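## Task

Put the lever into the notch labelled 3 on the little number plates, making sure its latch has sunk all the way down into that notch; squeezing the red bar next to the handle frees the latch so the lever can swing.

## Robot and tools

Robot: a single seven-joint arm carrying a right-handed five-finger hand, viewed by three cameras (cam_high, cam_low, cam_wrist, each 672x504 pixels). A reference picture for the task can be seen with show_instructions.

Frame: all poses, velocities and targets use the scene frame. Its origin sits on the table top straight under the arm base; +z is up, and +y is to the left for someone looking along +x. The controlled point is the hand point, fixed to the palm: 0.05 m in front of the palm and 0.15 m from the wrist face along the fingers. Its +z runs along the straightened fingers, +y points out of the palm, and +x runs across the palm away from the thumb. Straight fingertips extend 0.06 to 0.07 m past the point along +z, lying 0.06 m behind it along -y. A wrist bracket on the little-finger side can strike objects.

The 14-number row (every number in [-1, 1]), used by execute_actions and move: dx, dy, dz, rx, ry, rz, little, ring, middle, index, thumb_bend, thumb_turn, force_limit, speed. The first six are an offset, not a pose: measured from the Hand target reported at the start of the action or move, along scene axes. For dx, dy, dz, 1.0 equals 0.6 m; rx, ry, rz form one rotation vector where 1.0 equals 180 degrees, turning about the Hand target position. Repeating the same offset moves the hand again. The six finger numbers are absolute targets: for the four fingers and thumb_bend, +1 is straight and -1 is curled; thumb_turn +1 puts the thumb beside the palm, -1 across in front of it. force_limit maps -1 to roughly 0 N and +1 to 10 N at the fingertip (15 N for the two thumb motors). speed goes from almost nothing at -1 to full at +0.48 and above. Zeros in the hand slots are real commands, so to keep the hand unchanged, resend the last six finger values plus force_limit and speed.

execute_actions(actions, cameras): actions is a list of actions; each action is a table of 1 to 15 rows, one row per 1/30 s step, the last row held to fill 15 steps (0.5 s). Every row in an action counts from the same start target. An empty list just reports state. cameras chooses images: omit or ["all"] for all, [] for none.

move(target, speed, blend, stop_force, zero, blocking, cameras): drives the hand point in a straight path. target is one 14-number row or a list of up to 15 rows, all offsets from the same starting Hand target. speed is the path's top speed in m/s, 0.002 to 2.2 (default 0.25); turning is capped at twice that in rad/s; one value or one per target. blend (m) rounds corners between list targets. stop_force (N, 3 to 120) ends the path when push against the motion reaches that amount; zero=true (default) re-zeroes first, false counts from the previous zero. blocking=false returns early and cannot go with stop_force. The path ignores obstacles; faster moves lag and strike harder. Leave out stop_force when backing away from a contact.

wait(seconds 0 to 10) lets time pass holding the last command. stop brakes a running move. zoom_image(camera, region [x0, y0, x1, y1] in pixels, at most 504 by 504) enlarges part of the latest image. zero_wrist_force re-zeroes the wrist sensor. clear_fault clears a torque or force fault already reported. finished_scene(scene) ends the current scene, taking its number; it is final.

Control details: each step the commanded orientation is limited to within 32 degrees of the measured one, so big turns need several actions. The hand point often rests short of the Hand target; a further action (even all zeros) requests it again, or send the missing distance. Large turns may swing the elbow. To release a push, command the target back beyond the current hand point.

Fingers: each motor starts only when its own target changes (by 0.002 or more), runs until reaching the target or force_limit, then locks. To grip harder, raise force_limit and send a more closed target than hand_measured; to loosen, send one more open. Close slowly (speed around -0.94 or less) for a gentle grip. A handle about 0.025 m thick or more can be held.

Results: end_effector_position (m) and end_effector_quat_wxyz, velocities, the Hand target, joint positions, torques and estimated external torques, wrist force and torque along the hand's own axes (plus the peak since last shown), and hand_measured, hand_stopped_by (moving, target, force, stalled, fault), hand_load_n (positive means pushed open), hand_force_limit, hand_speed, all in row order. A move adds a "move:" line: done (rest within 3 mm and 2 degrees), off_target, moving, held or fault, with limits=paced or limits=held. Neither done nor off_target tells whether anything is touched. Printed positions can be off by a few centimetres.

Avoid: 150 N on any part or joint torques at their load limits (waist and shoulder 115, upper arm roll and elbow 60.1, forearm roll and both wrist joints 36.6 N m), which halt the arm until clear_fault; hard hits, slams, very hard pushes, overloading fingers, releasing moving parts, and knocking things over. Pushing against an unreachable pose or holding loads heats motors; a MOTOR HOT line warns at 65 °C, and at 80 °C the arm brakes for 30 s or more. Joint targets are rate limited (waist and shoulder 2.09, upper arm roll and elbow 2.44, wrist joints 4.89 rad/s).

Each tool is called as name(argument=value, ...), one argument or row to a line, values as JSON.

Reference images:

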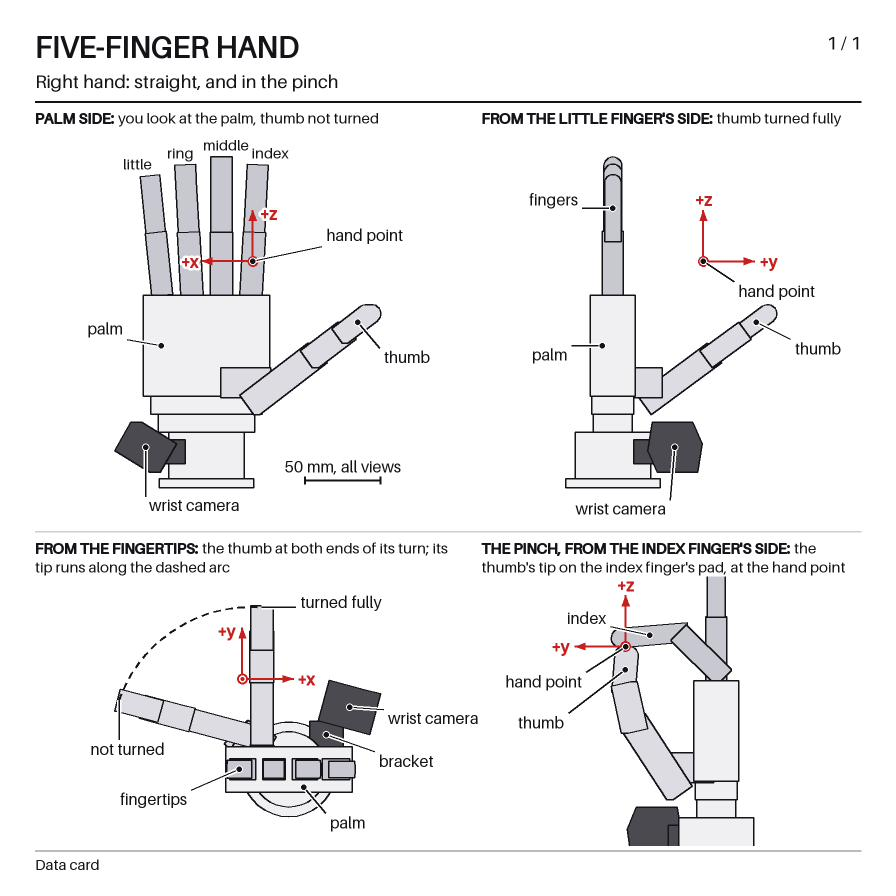

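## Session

execute_actions(
  actions=[],
)

zoom_image(
  camera="cam_high",
  region=[340, 200, 540, 400],
)

zoom_image(
  camera="cam_low",
  region=[330, 20, 530, 300],
)

zoom_image(
  camera="cam_wrist",
  region=[250, 120, 450, 390],
)

Scene clock: 0.00 s.
end_effector_position=(+0.4573, +0.3430, +0.1562) hand_measured=(+1.000, +1.000, +1.000, +1.000, +1.000, +1.000) hand_load_n=(+0.0, +0.0, +0.0, +0.0, +0.0, +0.0) hand_stopped_by=(target, target, target, target, target, target) hand_force_limit=0.00 hand_speed=-0.80 end_effector_quat_wxyz=(+0.013, -0.287, +0.917, +0.276)
Joint positions: [0.15 -0.675 0.455 1.929 0.582 1.055 -0.611]
Joint velocities: within noise
Joint torques (N m): no reading
External joint torques (N m): no reading
Motor temperatures (°C): [32 29 36 36 39 42 36]
Wrist force (N): no reading
Wrist torque (N m): no reading
Wrist force, peak (N): no reading
Hand target: +0.4573, +0.3430, +0.1562; +0.013, -0.287, +0.917, +0.276
camera_calibration:
cam_wrist: T_world_to_cam=[[-0.707376, 0.541811, 0.453938, 0.0657015], [0.645915, 0.234662, 0.726448, -0.502934], [0.287076, 0.807078, -0.515958, -0.215268], [0, 0, 0, 1]] pos_world=[0.433127, 0.25616, 0.224462]

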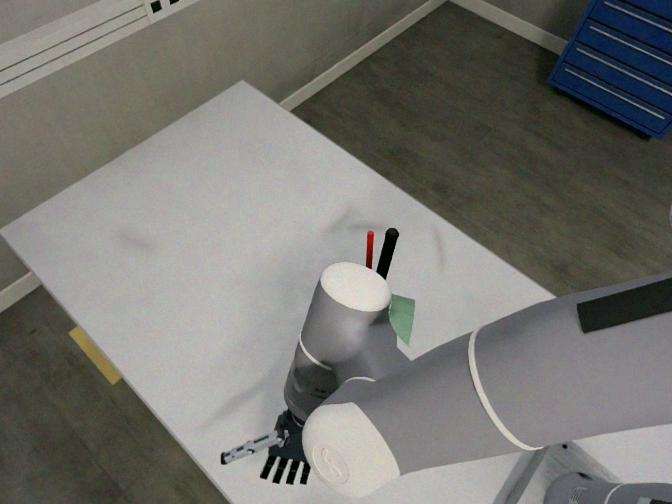

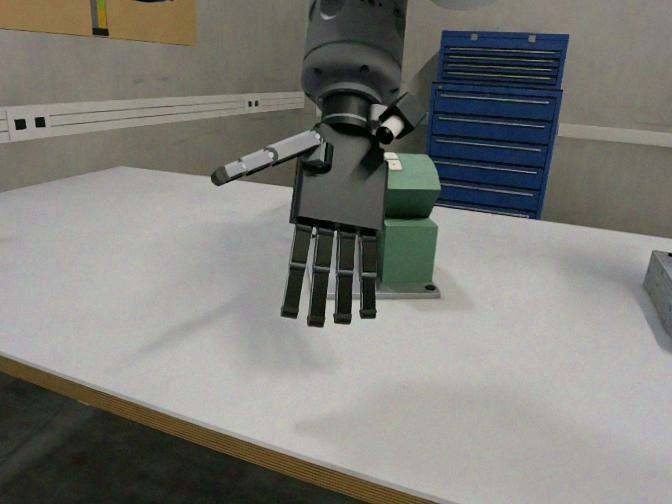

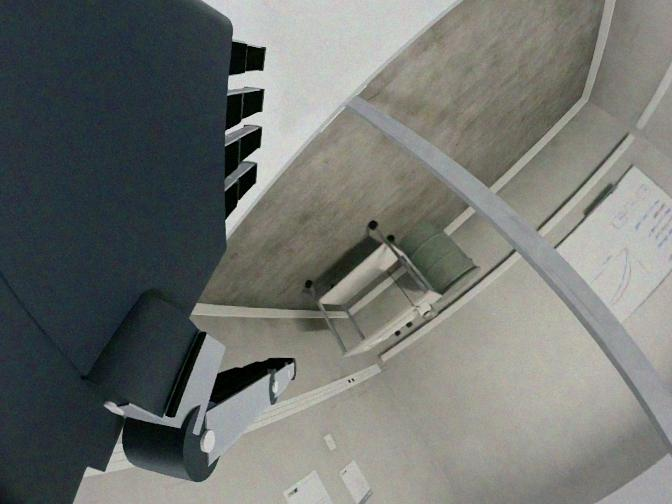

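Scaled by 2.520.

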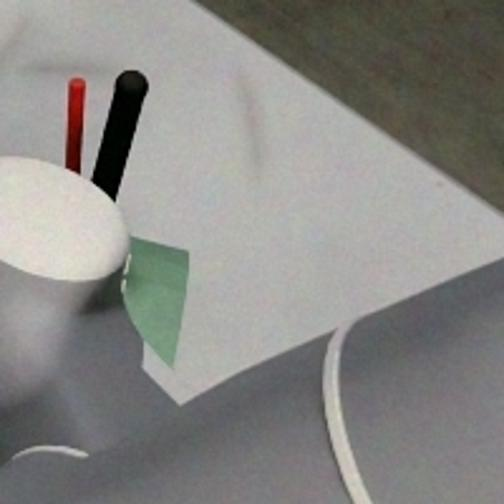

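Scaled by 1.800.

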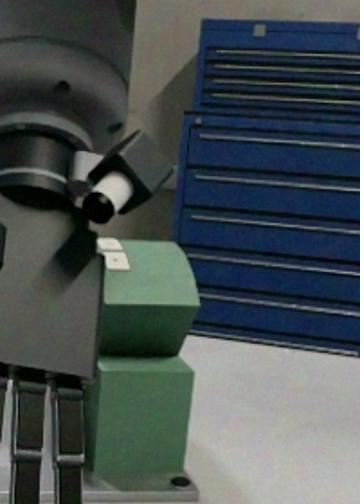

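Scaled by 1.867 from the camera's 672x504 image, which has a finer 960x720 frame.

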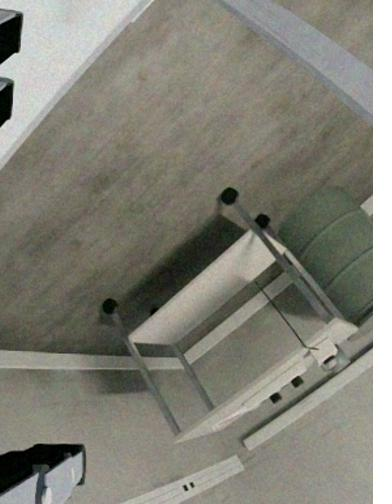

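move(
  target=[
    [-0.05,0,0.5,0,0,0,1,1,1,1,1,-1,0,0],
    [-0.2,-0.8,0.5,0,0,0,1,1,1,1,1,-1,0,0],
  ],
  speed=0.35,
  blend=0.05,
)

zoom_image(
  camera="cam_high",
  region=[340, 210, 480, 350],
)

zoom_image(
  camera="cam_low",
  region=[300, 20, 500, 300],
)

Scene clock: 3.80 s.
end_effector_position=(+0.3374, -0.1372, +0.4561) hand_measured=(+1.000, +1.000, +1.000, +1.000, +1.000, -1.000) hand_load_n=(+0.0, +0.0, +0.0, +0.0, -0.5, +0.0) hand_stopped_by=(target, target, target, target, target, target) hand_force_limit=0.00 hand_speed=0.00 end_effector_quat_wxyz=(+0.013, -0.287, +0.917, +0.276)
Joint positions: [-0.499 -0.041 -0.054 1.767 0.393 -0.182 -1.17]
Joint velocities: within noise
Joint torques (N m): [0.04 31.03 0.38 -27.94 -2.21 2.01 -0.18]
External joint torques (N m): [-0.15 1.1 -0.54 -0.65 -0.53 0.56 0.19]
Motor temperatures (°C): [32 29 36 36 39 42 36]
Wrist force (N): [-0.2 -0.1 0.0]
Wrist torque (N m): [0.00 0.01 -0.01]
Wrist force, peak (N): [2.5 -2.2 -1.8]
Hand target: +0.3373, -0.1370, +0.4562; +0.013, -0.287, +0.917, +0.276
Off the commanded pose: 0.000 m, 0 deg.
move: done
camera_calibration:
cam_wrist: T_world_to_cam=[[-0.707317, 0.542089, 0.453698, 0.105053], [0.645844, 0.23464, 0.726519, -0.530758], [0.287382, 0.806897, -0.51607, 0.36142], [0, 0, 0, 1]] pos_world=[0.313227, -0.22404, 0.524461]

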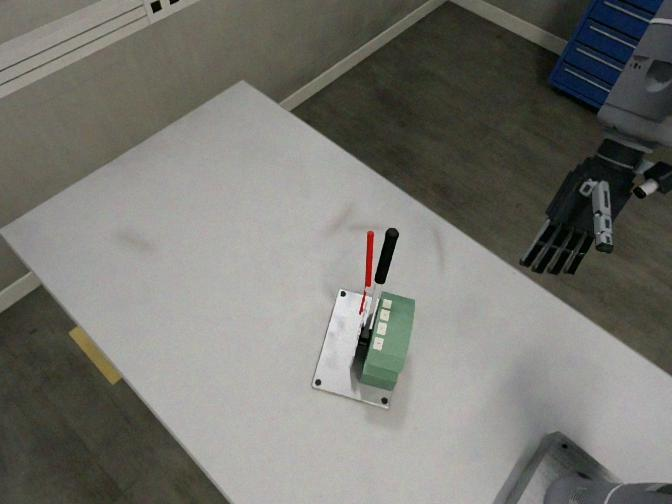

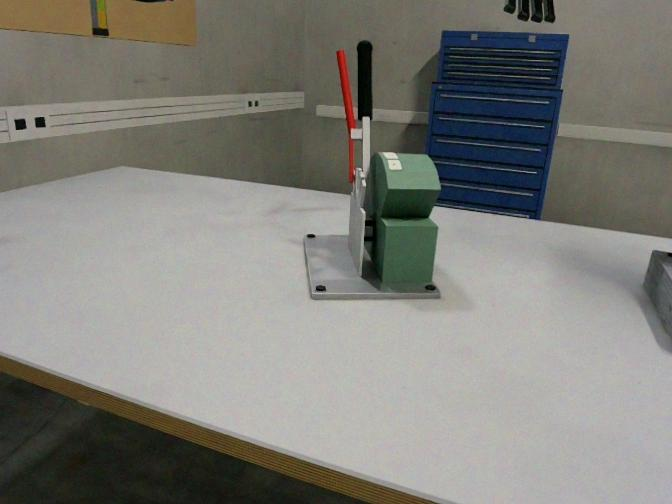

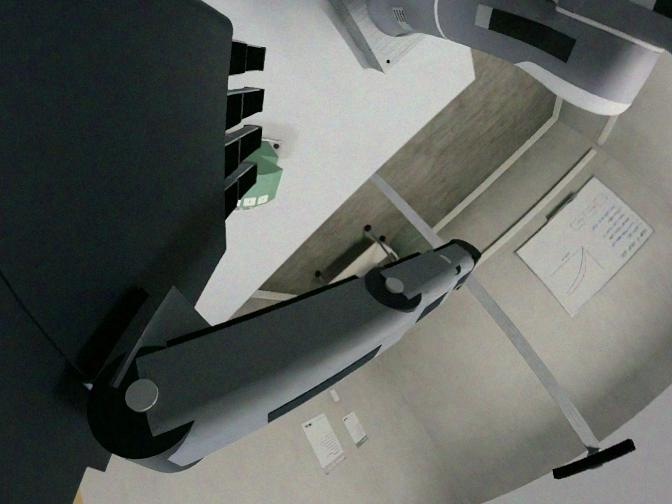

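Scaled by 3.600.

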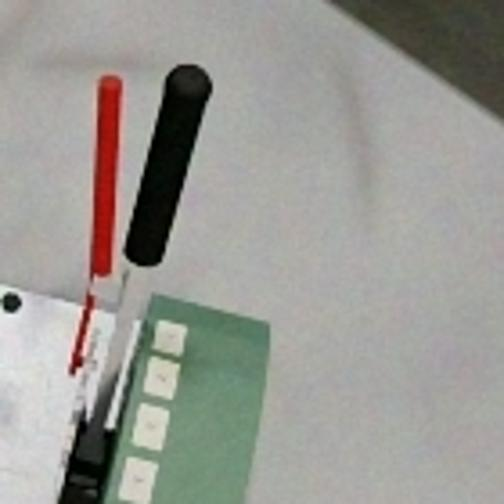

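Scaled by 1.800.

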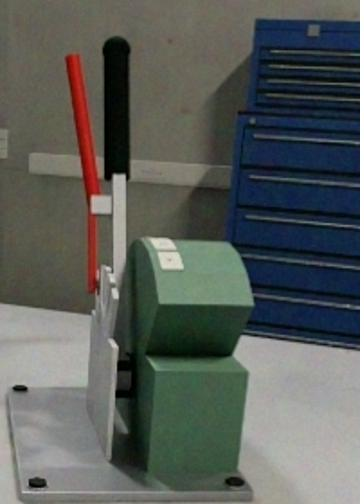

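zoom_image(
  camera="cam_wrist",
  region=[220, 130, 300, 220],
)

zoom_image(
  camera="cam_high",
  region=[360, 285, 420, 355],
)

zoom_image(
  camera="cam_low",
  region=[330, 140, 410, 210],
)

Scaled by 5.600 from the camera's 672x504 image, which has a finer 960x720 frame.

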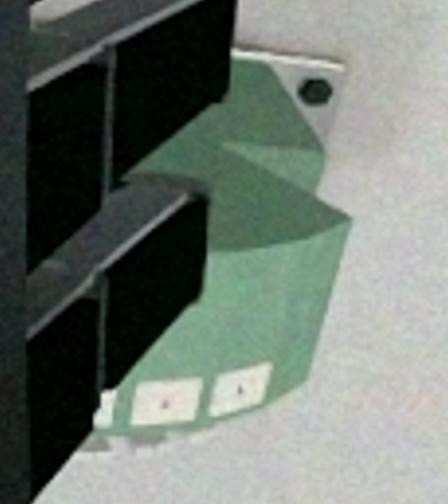

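Scaled by 7.200.

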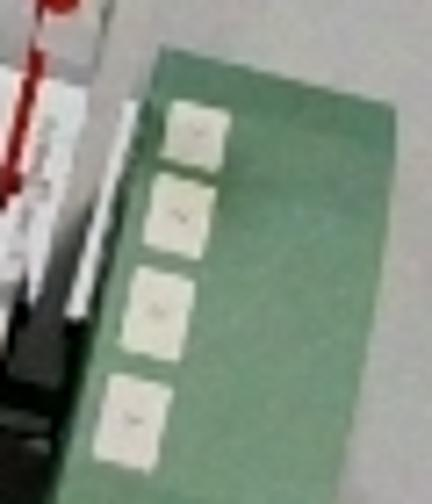

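Scaled by 6.300.

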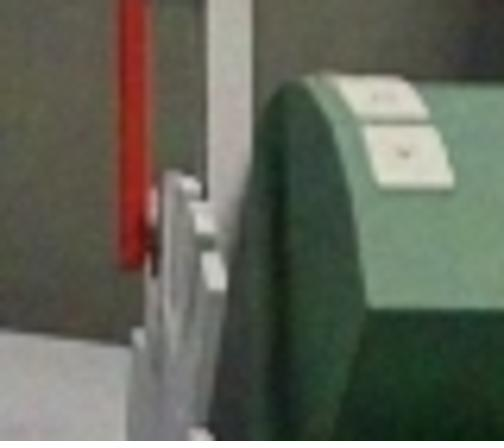

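move(
  target=[0.1395,0.035,-0.281,0.181,-0.351,-0.241,1,1,1,1,1,-1,0,0],
  speed=0.35,
)

zoom_image(
  camera="cam_high",
  region=[340, 210, 520, 390],
)

zoom_image(
  camera="cam_wrist",
  region=[200, 0, 480, 250],
)

Scene clock: 11.73 s.
end_effector_position=(+0.4211, -0.1160, +0.2877) hand_measured=(+1.000, +1.000, +1.000, +1.000, +1.000, -1.000) hand_load_n=(+0.0, +0.0, +0.0, +0.0, +0.0, -0.5) hand_stopped_by=(target, target, target, target, target, target) hand_force_limit=0.00 hand_speed=0.00 end_effector_quat_wxyz=(+0.643, -0.033, +0.706, +0.296)
Joint positions: [-0.853 -0.618 -0.163 2.182 1.707 -0.055 -2.391]
Joint velocities: within noise
Joint torques (N m): [-0.02 36.16 2.47 -8.45 1.17 -2.09 -0.22]
External joint torques (N m): [-0.01 0.48 -0.66 -0.06 -0.66 0.42 0.25]
Motor temperatures (°C): [32 29 36 37 39 42 36]
Wrist force (N): [-2.0 -0.8 2.7]
Wrist torque (N m): [-0.13 0.01 -0.02]
Wrist force, peak (N): [-2.0 -0.8 2.7]
Hand target: +0.4210, -0.1160, +0.2876; +0.643, -0.033, +0.706, +0.295
Off the commanded pose: 0.000 m, 0 deg.
move: done
camera_calibration:
cam_wrist: T_world_to_cam=[[-0.463745, 0.872156, 0.155833, 0.25053], [-0.455644, -0.385627, 0.802297, -0.0972844], [0.759822, 0.301057, 0.576225, -0.338473], [0, 0, 0, 1]] pos_world=[0.329034, -0.154117, 0.234047]

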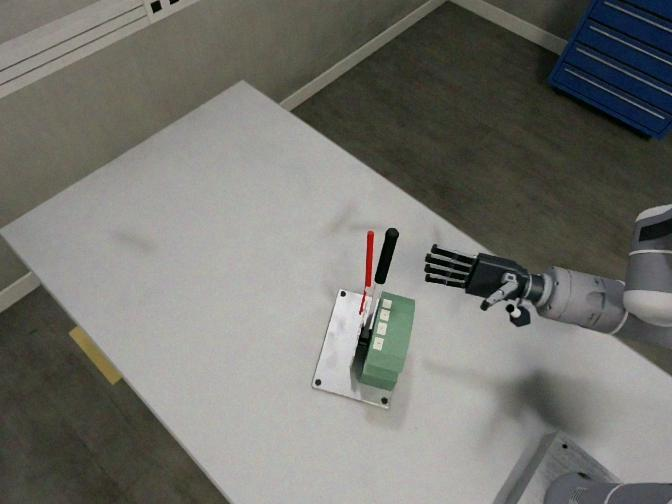

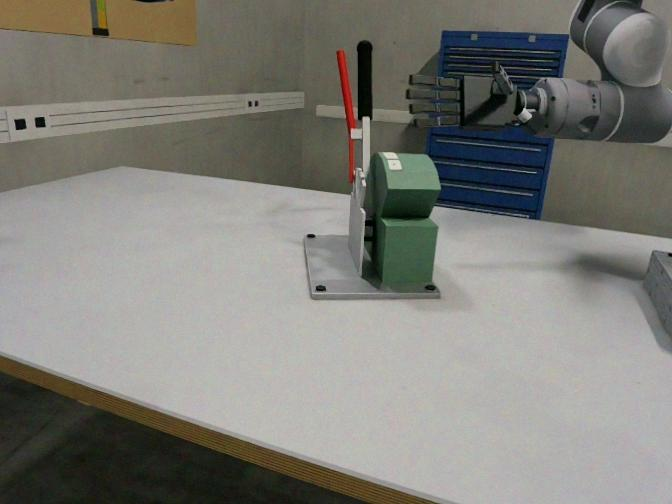

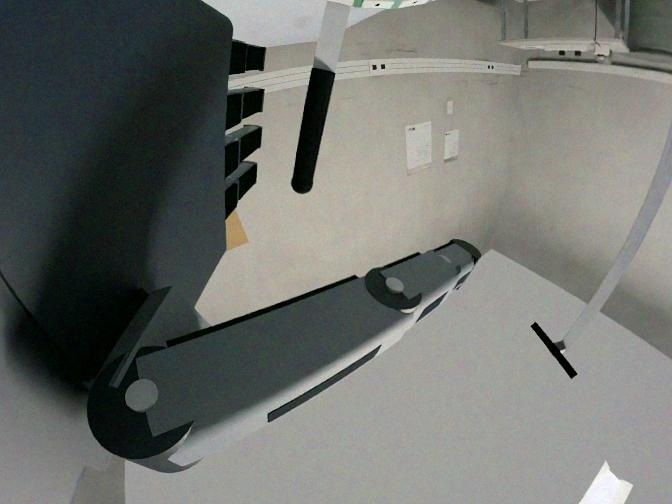

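Scaled by 2.800.

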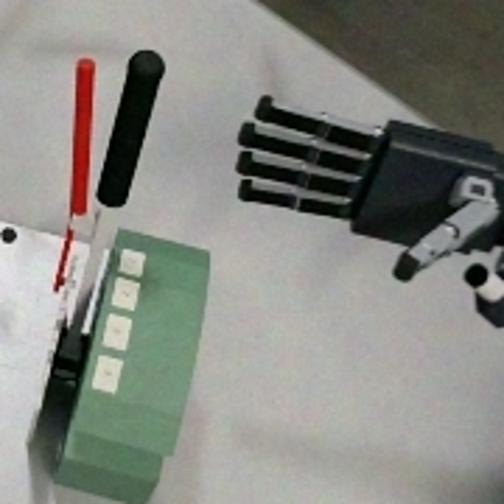

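Scaled by 1.800 from the camera's 672x504 image, which has a finer 960x720 frame.

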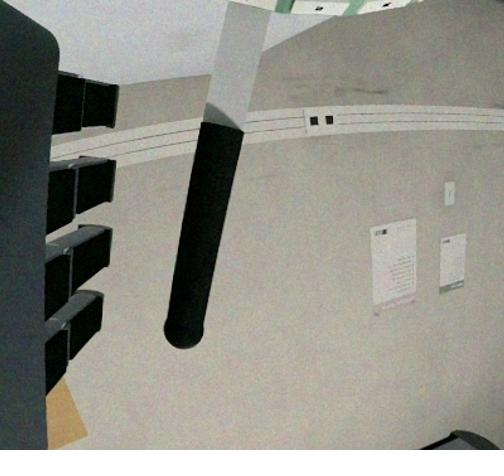

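zoom_image(
  camera="cam_wrist",
  region=[310, 0, 440, 24],
)

move(
  target=[0.2217,0.115,0,0,0,0,1,1,1,1,1,-1,0,0],
  speed=0.12,
  stop_force=8,
)

zoom_image(
  camera="cam_high",
  region=[340, 210, 520, 390],
)

Scaled by 3.877 from the camera's 672x504 image, which has a finer 960x720 frame.

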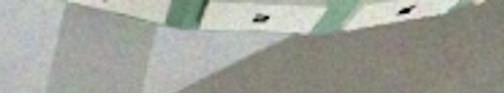

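Scene clock: 14.50 s.
end_effector_position=(+0.5541, -0.0469, +0.2876) hand_measured=(+1.000, +1.000, +1.000, +1.000, +1.000, -1.000) hand_load_n=(+0.0, +0.0, +0.0, +0.0, +0.0, -0.5) hand_stopped_by=(target, target, target, target, target, target) hand_force_limit=0.00 hand_speed=0.00 end_effector_quat_wxyz=(+0.643, -0.033, +0.706, +0.296)
Joint positions: [-0.622 -0.665 -0.028 2.059 1.994 0.159 -2.361]
Joint velocities: within noise
Joint torques (N m): [0.11 39.69 4.7 -10.93 1.62 -1.74 -0.09]
External joint torques (N m): [-0.28 0.87 -0.62 -0.24 -0.58 0.09 0.12]
Motor temperatures (°C): [32 29 36 37 39 42 36]
Wrist force (N): [-1.8 -0.9 2.5]
Wrist torque (N m): [-0.13 -0.01 -0.02]
Wrist force, peak (N): [-1.9 -0.3 5.1]
Hand target: +0.5541, -0.0470, +0.2876; +0.643, -0.033, +0.706, +0.295
Off the commanded pose: 0.000 m, 0 deg.
move: done
camera_calibration:
cam_wrist: T_world_to_cam=[[-0.463996, 0.872052, 0.155668, 0.252221], [-0.455394, -0.385551, 0.802475, -0.01018], [0.759818, 0.301455, 0.576022, -0.460295], [0, 0, 0, 1]] pos_world=[0.462134, -0.0851164, 0.234046]

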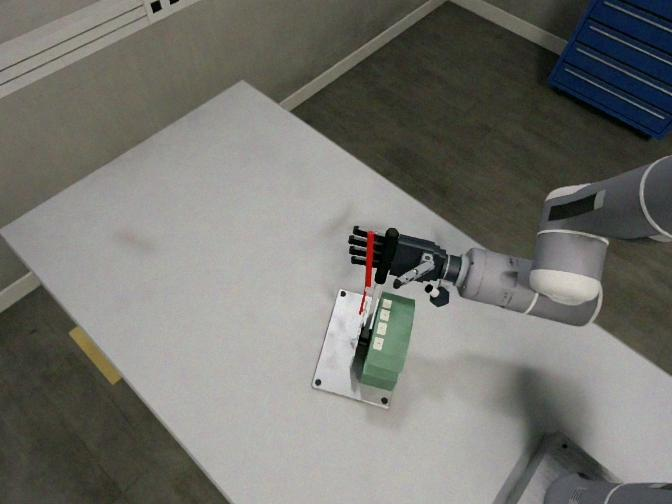

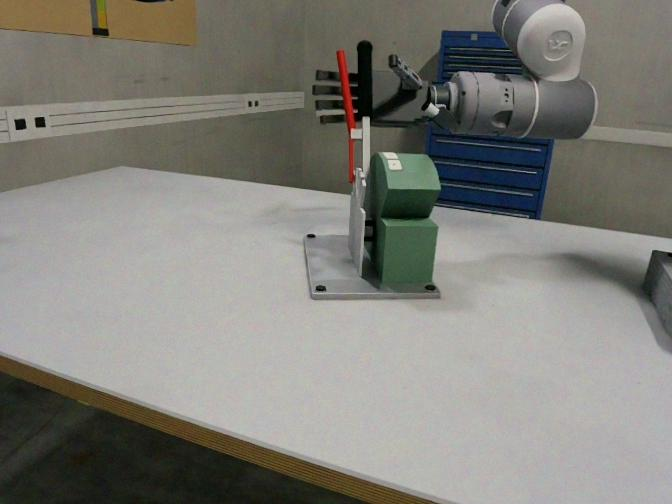

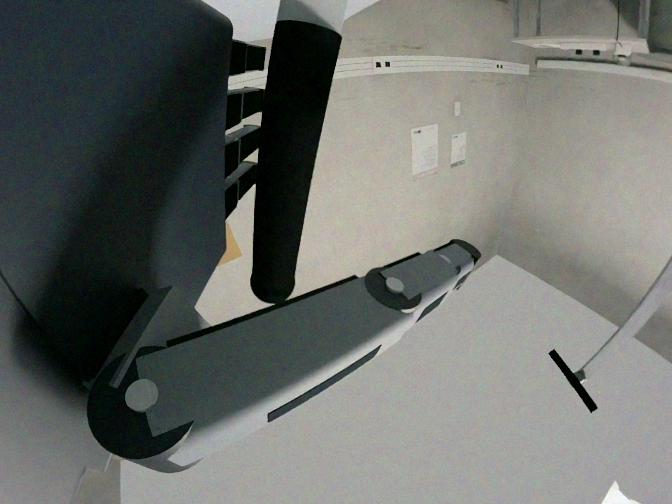

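Scaled by 2.800.

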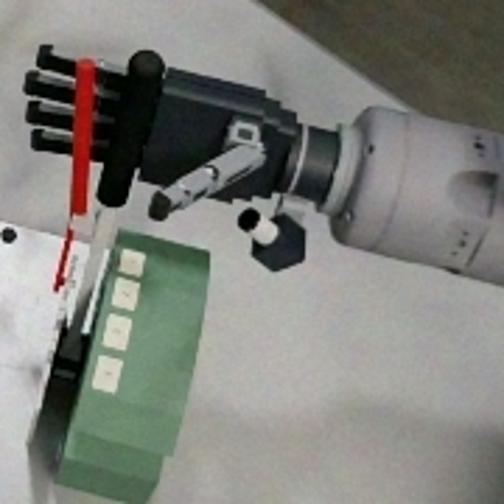

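move(
  target=[0.0057,-0.011,-0.005,0,0,0,1,1,1,1,1,-1,0.7,-0.75],
  speed=0.05,
  cameras=[],
)

move(
  target=[0,0,0,0,0,0,-1,-1,-1,-1,1,-1,0.7,-0.7],
  cameras=[],
)

move(
  target=[0,0,0,0,0,0,-0.98,-0.98,-0.98,-0.98,1,-1,0.9,-0.75],
)

zoom_image(
  camera="cam_high",
  region=[340, 210, 520, 390],
)

zoom_image(
  camera="cam_low",
  region=[300, 30, 420, 220],
)

Scene clock: 16.87 s.
end_effector_position=(+0.5576, -0.0536, +0.2845) hand_measured=(+1.000, +1.000, +1.000, +1.000, +1.000, -1.000) hand_load_n=(+0.0, +0.0, +0.0, +0.0, +0.0, +0.0) hand_stopped_by=(target, target, target, target, target, target) hand_force_limit=0.70 hand_speed=-0.75 end_effector_quat_wxyz=(+0.643, -0.033, +0.706, +0.295)
Joint positions: [-0.624 -0.678 -0.034 2.041 1.99 0.157 -2.354]
Joint velocities: within noise
Joint torques (N m): [-0.05 39.98 4.5 -11.05 1.31 -1.98 -0.1]
External joint torques (N m): [-0.11 1.18 -0.45 -0.24 -0.26 0.34 0.13]
Motor temperatures (°C): [32 30 36 37 39 42 36]
Wrist force (N): [-1.7 -1.0 2.5]
Wrist torque (N m): [-0.13 -0.02 -0.01]
Wrist force, peak (N): [-2.0 -0.9 2.8]
Hand target: +0.5575, -0.0536, +0.2846; +0.643, -0.033, +0.706, +0.295
Off the commanded pose: 0.000 m, 0 deg.
move: done
No camera images: "cameras" was empty.

Scene clock: 18.17 s.
end_effector_position=(+0.5583, -0.0539, +0.2849) hand_measured=(+0.158, +0.230, +0.284, +0.340, +1.000, -1.000) hand_load_n=(+11.5, +4.5, +0.5, +0.0, +0.5, +0.0) hand_stopped_by=(force, force, force, force, target, target) hand_force_limit=0.70 hand_speed=-0.70 end_effector_quat_wxyz=(+0.643, -0.033, +0.706, +0.295)
Joint positions: [-0.623 -0.678 -0.034 2.04 1.991 0.157 -2.354]
Joint velocities: within noise
Joint torques (N m): [-2.86 40.9 2.95 -6.36 -1.52 -2.68 0.21]
External joint torques (N m): [2.69 0.28 1.1 -4.96 2.57 1.04 -0.17]
Motor temperatures (°C): [32 30 36 37 39 42 36]
Wrist force (N): [2.7 -8.4 20.9]
Wrist torque (N m): [-0.29 -0.92 -0.39]
Wrist force, peak (N): [2.0 -7.9 21.5]
Hand target: +0.5575, -0.0536, +0.2846; +0.643, -0.033, +0.706, +0.295
Off the commanded pose: 0.001 m, 0 deg.
move: done
No camera images: "cameras" was empty.

Scene clock: 18.67 s.
end_effector_position=(+0.5586, -0.0543, +0.2851) hand_measured=(+0.158, +0.190, +0.222, +0.254, +1.000, -1.000) hand_load_n=(+0.0, +5.0, +9.0, +9.0, +0.0, +0.0) hand_stopped_by=(force, force, force, force, target, target) hand_force_limit=0.90 hand_speed=-0.75 end_effector_quat_wxyz=(+0.643, -0.033, +0.706, +0.295)
Joint positions: [-0.623 -0.678 -0.034 2.04 1.992 0.157 -2.353]
Joint velocities: within noise
Joint torques (N m): [-1.84 40.96 4.01 -4.57 -2.63 -3.55 -0.39]
External joint torques (N m): [1.67 0.23 0.03 -6.76 3.68 1.9 0.44]
Motor temperatures (°C): [32 30 36 37 39 42 36]
Wrist force (N): [0.1 -12.1 24.6]
Wrist torque (N m): [-0.20 -0.26 -0.02]
Wrist force, peak (N): [1.1 -13.9 26.7]
Hand target: +0.5575, -0.0536, +0.2846; +0.643, -0.033, +0.706, +0.295
Off the commanded pose: 0.001 m, 0 deg.
move: done
camera_calibration:
cam_wrist: T_world_to_cam=[[-0.461951, 0.87327, 0.154919, 0.260277], [-0.457309, -0.384194, 0.802037, -0.00774421], [0.759914, 0.299656, 0.576833, -0.460369], [0, 0, 0, 1]] pos_world=[0.466534, -0.0923148, 0.231445]

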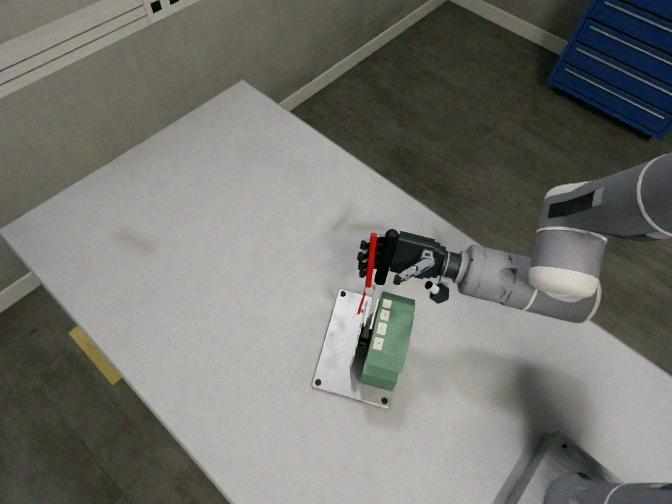

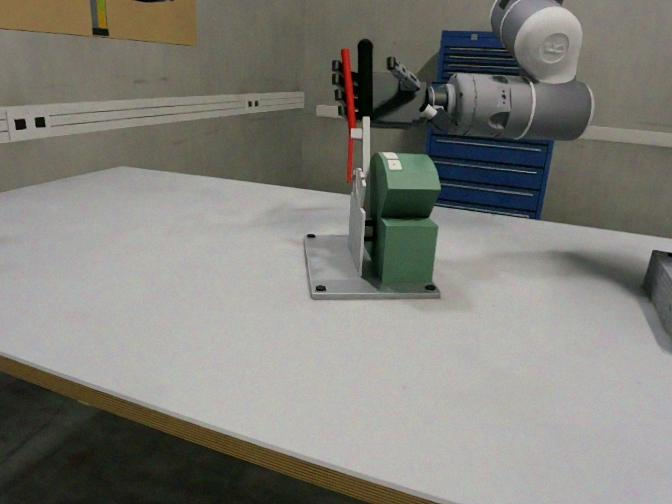

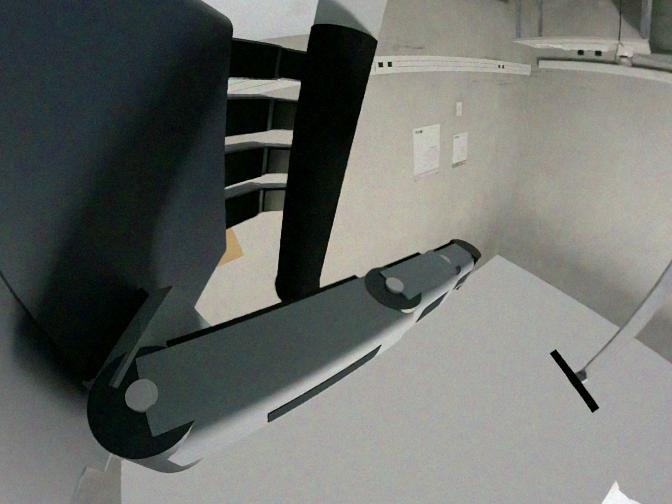

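Scaled by 2.800.

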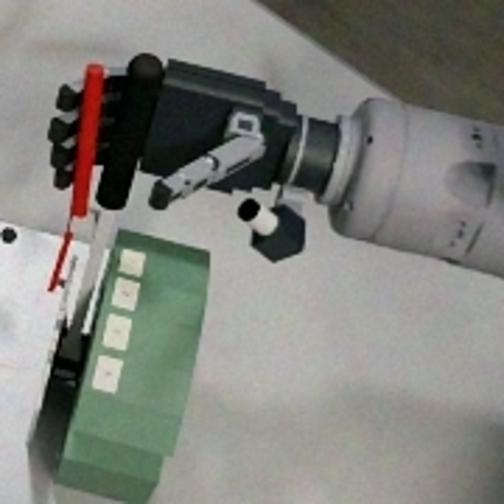

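Scaled by 2.653.

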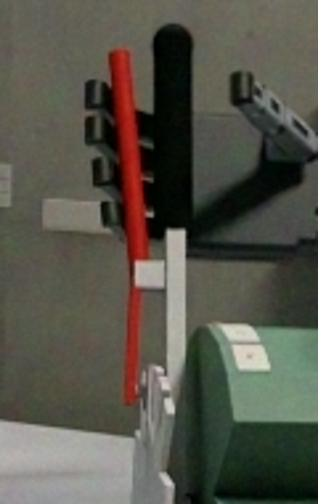

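move(
  target=[0,0,0,0,0,0,-0.96,-0.96,-0.96,-0.96,1,-1,1,-0.7],
  cameras=[],
)

move(
  target=[0,0,0,0,0,0,-0.94,-0.94,-0.94,-0.94,1,-1,1,-0.65],
)

zoom_image(
  camera="cam_low",
  region=[300, 30, 420, 220],
)

Scene clock: 19.73 s.
end_effector_position=(+0.5591, -0.0544, +0.2851) hand_measured=(+0.114, +0.166, +0.198, +0.232, +1.000, -1.000) hand_load_n=(+11.5, +7.5, +9.5, +8.5, +0.0, +0.0) hand_stopped_by=(force, force, force, force, target, target) hand_force_limit=1.00 hand_speed=-0.70 end_effector_quat_wxyz=(+0.644, -0.032, +0.706, +0.294)
Joint positions: [-0.623 -0.678 -0.034 2.039 1.993 0.157 -2.353]
Joint velocities: within noise
Joint torques (N m): [-3.93 43.04 3.36 -1.89 -4.76 -4.76 -0.18]
External joint torques (N m): [3.76 -1.83 0.69 -9.45 5.81 3.11 0.23]
Motor temperatures (°C): [32 30 36 37 39 42 36]
Wrist force (N): [6.0 -18.7 38.2]
Wrist torque (N m): [-1.69 -1.19 -0.08]
Wrist force, peak (N): [7.9 -19.7 41.5]
Hand target: +0.5575, -0.0536, +0.2846; +0.643, -0.033, +0.706, +0.295
Off the commanded pose: 0.002 m, 0 deg.
move: done
No camera images: "cameras" was empty.

Scene clock: 20.23 s.
end_effector_position=(+0.5594, -0.0546, +0.2851) hand_measured=(+0.114, +0.144, +0.176, +0.208, +1.000, -1.000) hand_load_n=(+6.0, +13.0, +12.5, +11.0, +0.0, -0.5) hand_stopped_by=(force, force, force, force, target, target) hand_force_limit=1.00 hand_speed=-0.65 end_effector_quat_wxyz=(+0.644, -0.032, +0.706, +0.294)
Joint positions: [-0.623 -0.678 -0.034 2.039 1.994 0.158 -2.353]
Joint velocities: within noise
Joint torques (N m): [-4.59 43.69 3.15 -0.94 -5.42 -5.29 -0.32]
External joint torques (N m): [4.42 -2.47 0.9 -10.4 6.48 3.64 0.36]
Motor temperatures (°C): [32 30 36 37 39 42 36]
Wrist force (N): [7.9 -21.1 42.5]
Wrist torque (N m): [-2.31 -1.06 0.03]
Wrist force, peak (N): [9.3 -23.4 46.3]
Hand target: +0.5575, -0.0536, +0.2846; +0.643, -0.033, +0.706, +0.295
Off the commanded pose: 0.002 m, 0 deg.
move: done
camera_calibration:
cam_wrist: T_world_to_cam=[[-0.460551, 0.874009, 0.154923, 0.260101], [-0.4581, -0.383533, 0.801902, -0.00699991], [0.760288, 0.298347, 0.57702, -0.461211], [0, 0, 0, 1]] pos_world=[0.467236, -0.0924145, 0.231446]

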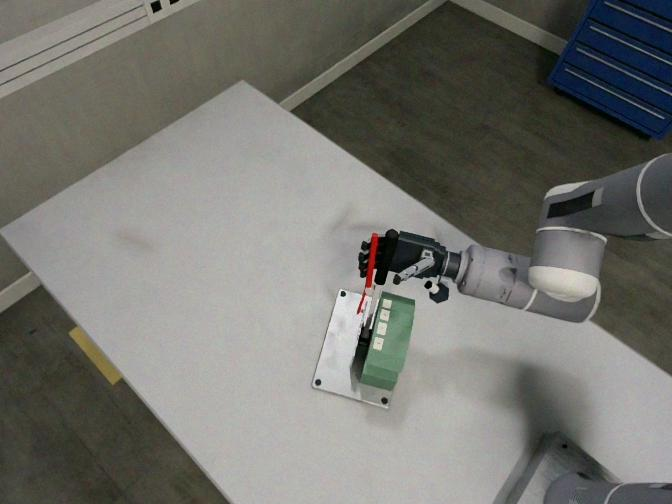

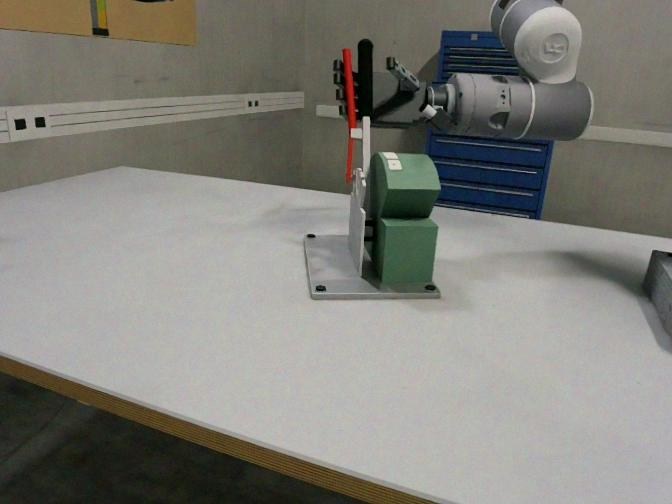

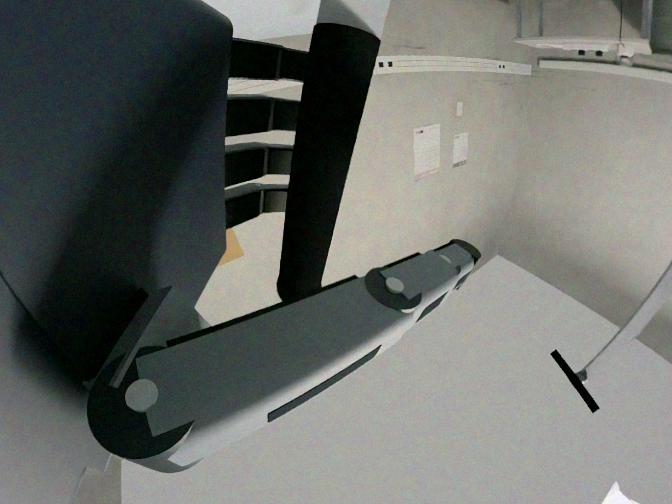

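Scaled by 2.653.

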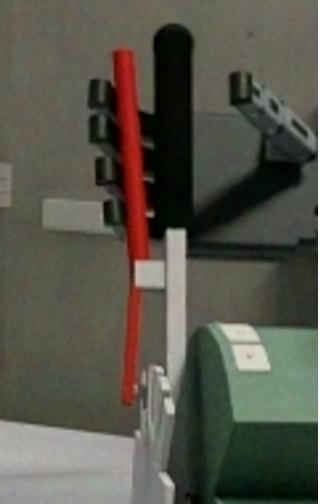

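move(
  target=[0.0034,-0.0066,-0.003,0,0,0,-0.94,-0.94,-0.94,-0.94,1,-1,1,-0.65],
  speed=0.03,
)

zoom_image(
  camera="cam_low",
  region=[300, 30, 420, 220],
)

Scene clock: 22.43 s.
end_effector_position=(+0.5603, -0.0567, +0.2838) hand_measured=(+0.114, +0.144, +0.176, +0.206, +1.000, -1.000) hand_load_n=(+1.5, +4.5, +3.5, +3.0, -0.5, +0.0) hand_stopped_by=(force, force, force, force, target, target) hand_force_limit=1.00 hand_speed=-0.65 end_effector_quat_wxyz=(+0.643, -0.034, +0.705, +0.296)
Joint positions: [-0.623 -0.685 -0.037 2.03 1.988 0.153 -2.349]
Joint velocities: within noise
Joint torques (N m): [-5.53 38.17 -1.57 -8.09 -0.63 -0.1 -0.23]
External joint torques (N m): [5.37 3.36 5.59 -3.31 1.68 -1.55 0.27]
Motor temperatures (°C): [32 30 36 37 39 42 36]
Wrist force (N): [-2.7 0.8 18.4]
Wrist torque (N m): [-0.40 -0.46 0.03]
Wrist force, peak (N): [7.7 -21.1 42.8]
Hand target: +0.5595, -0.0576, +0.2828; +0.643, -0.033, +0.706, +0.295
Off the commanded pose: 0.001 m, 0 deg.
move: done
camera_calibration:
cam_wrist: T_world_to_cam=[[-0.464915, 0.871621, 0.155341, 0.264745], [-0.456794, -0.386449, 0.801247, -0.00699623], [0.758415, 0.301553, 0.577817, -0.45943], [0, 0, 0, 1]] pos_world=[0.468327, -0.0949186, 0.229947]

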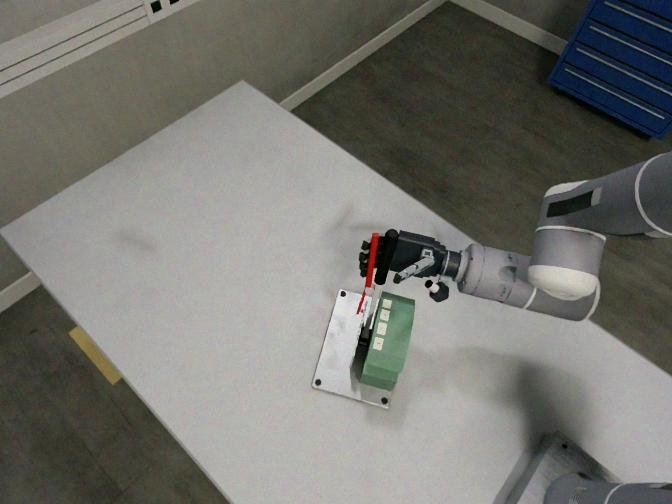

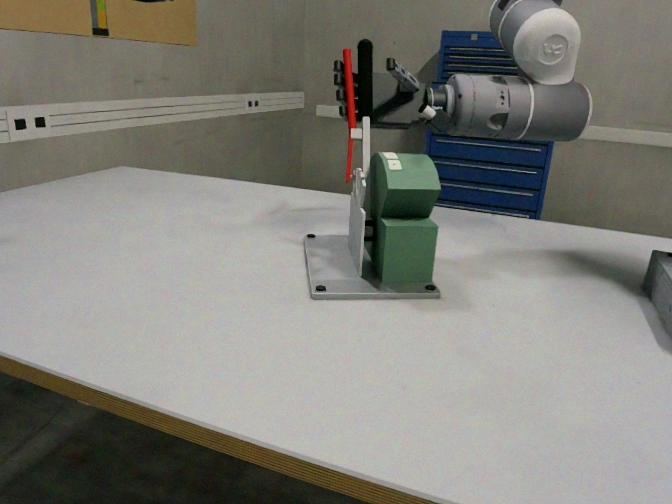

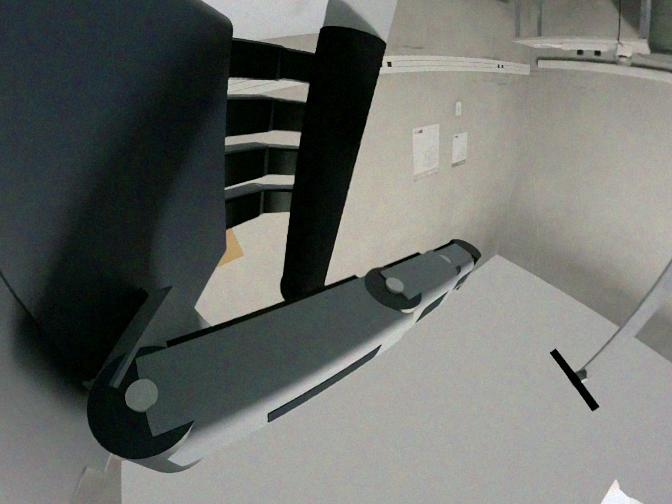

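Scaled by 2.653.

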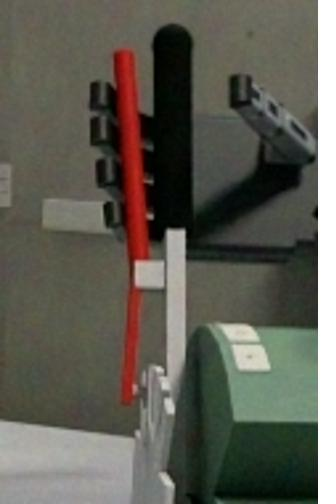

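Y-load gone. Squeeze more.

move(
  target=[0,0,0,0,0,0,-0.96,-0.96,-0.96,-0.96,1,-1,0.9,-0.7],
  cameras=[],
)

move(
  target=[0,0,0,0,0,0,-0.98,-0.98,-0.98,-0.98,1,-1,1,-0.7],
)

zoom_image(
  camera="cam_low",
  region=[300, 30, 420, 220],
)

Scene clock: 26.13 s.
end_effector_position=(+0.5610, -0.0578, +0.2837) hand_measured=(+0.066, +0.094, +0.098, +0.104, +1.000, -1.000) hand_load_n=(+5.5, +1.5, +7.0, +12.0, +0.0, +0.0) hand_stopped_by=(force, force, force, force, target, target) hand_force_limit=0.90 hand_speed=-0.70 end_effector_quat_wxyz=(+0.644, -0.033, +0.705, +0.295)
Joint positions: [-0.622 -0.685 -0.038 2.029 1.99 0.153 -2.349]
Joint velocities: within noise
Joint torques (N m): [-4.29 39.62 0.53 -3.78 -3.43 -1.86 -0.53]
External joint torques (N m): [4.12 1.94 3.48 -7.65 4.48 0.21 0.57]
Motor temperatures (°C): [32 30 36 37 39 42 36]
Wrist force (N): [-2.1 -9.2 29.8]
Wrist torque (N m): [-0.28 -0.67 0.12]
Wrist force, peak (N): [5.6 -12.8 37.6]
Hand target: +0.5595, -0.0576, +0.2828; +0.643, -0.033, +0.706, +0.295
Off the commanded pose: 0.002 m, 0 deg.
move: done
No camera images: "cameras" was empty.

Scene clock: 26.63 s.
end_effector_position=(+0.5610, -0.0573, +0.2840) hand_measured=(+0.046, +0.044, +0.048, +0.102, +1.000, -1.000) hand_load_n=(+5.0, +11.0, +10.0, +0.5, +0.0, -0.5) hand_stopped_by=(force, force, force, force, target, target) hand_force_limit=1.00 hand_speed=-0.70 end_effector_quat_wxyz=(+0.644, -0.033, +0.705, +0.295)
Joint positions: [-0.622 -0.685 -0.038 2.029 1.991 0.153 -2.349]
Joint velocities: within noise
Joint torques (N m): [-6.07 38.76 -1.51 -3.81 -3.39 -0.73 -0.25]
External joint torques (N m): [5.9 2.79 5.52 -7.61 4.44 -0.91 0.29]
Motor temperatures (°C): [32 30 36 37 39 42 36]
Wrist force (N): [-1.7 -6.4 30.8]
Wrist torque (N m): [-0.34 -1.21 -0.10]
Wrist force, peak (N): [-0.9 -6.8 33.0]
Hand target: +0.5595, -0.0576, +0.2828; +0.643, -0.033, +0.706, +0.295
Off the commanded pose: 0.002 m, 0 deg.
move: done
camera_calibration:
cam_wrist: T_world_to_cam=[[-0.463506, 0.872437, 0.154969, 0.264978], [-0.458032, -0.385612, 0.800943, -0.0062983], [0.75853, 0.300261, 0.578338, -0.460224], [0, 0, 0, 1]] pos_world=[0.469028, -0.0954178, 0.230146]

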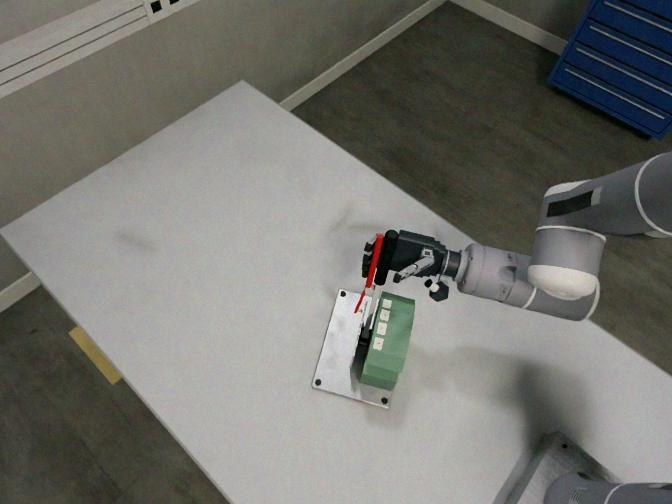

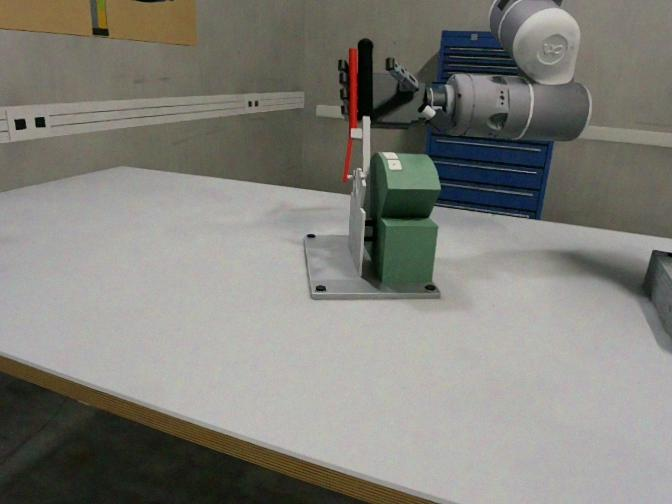

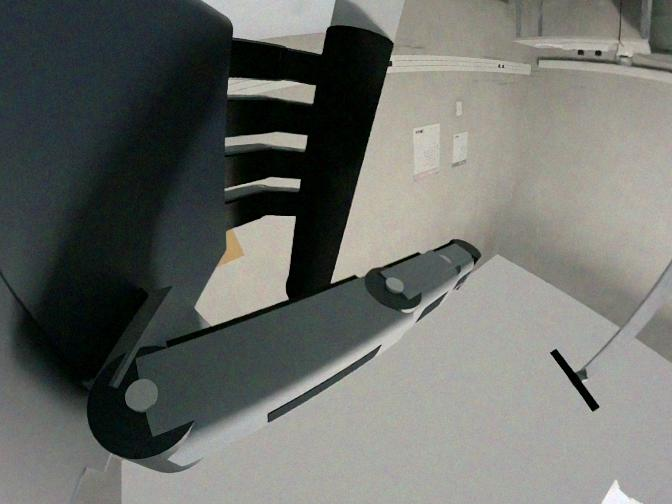

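Scaled by 2.653.

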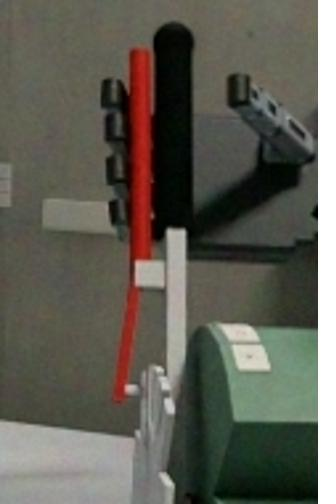

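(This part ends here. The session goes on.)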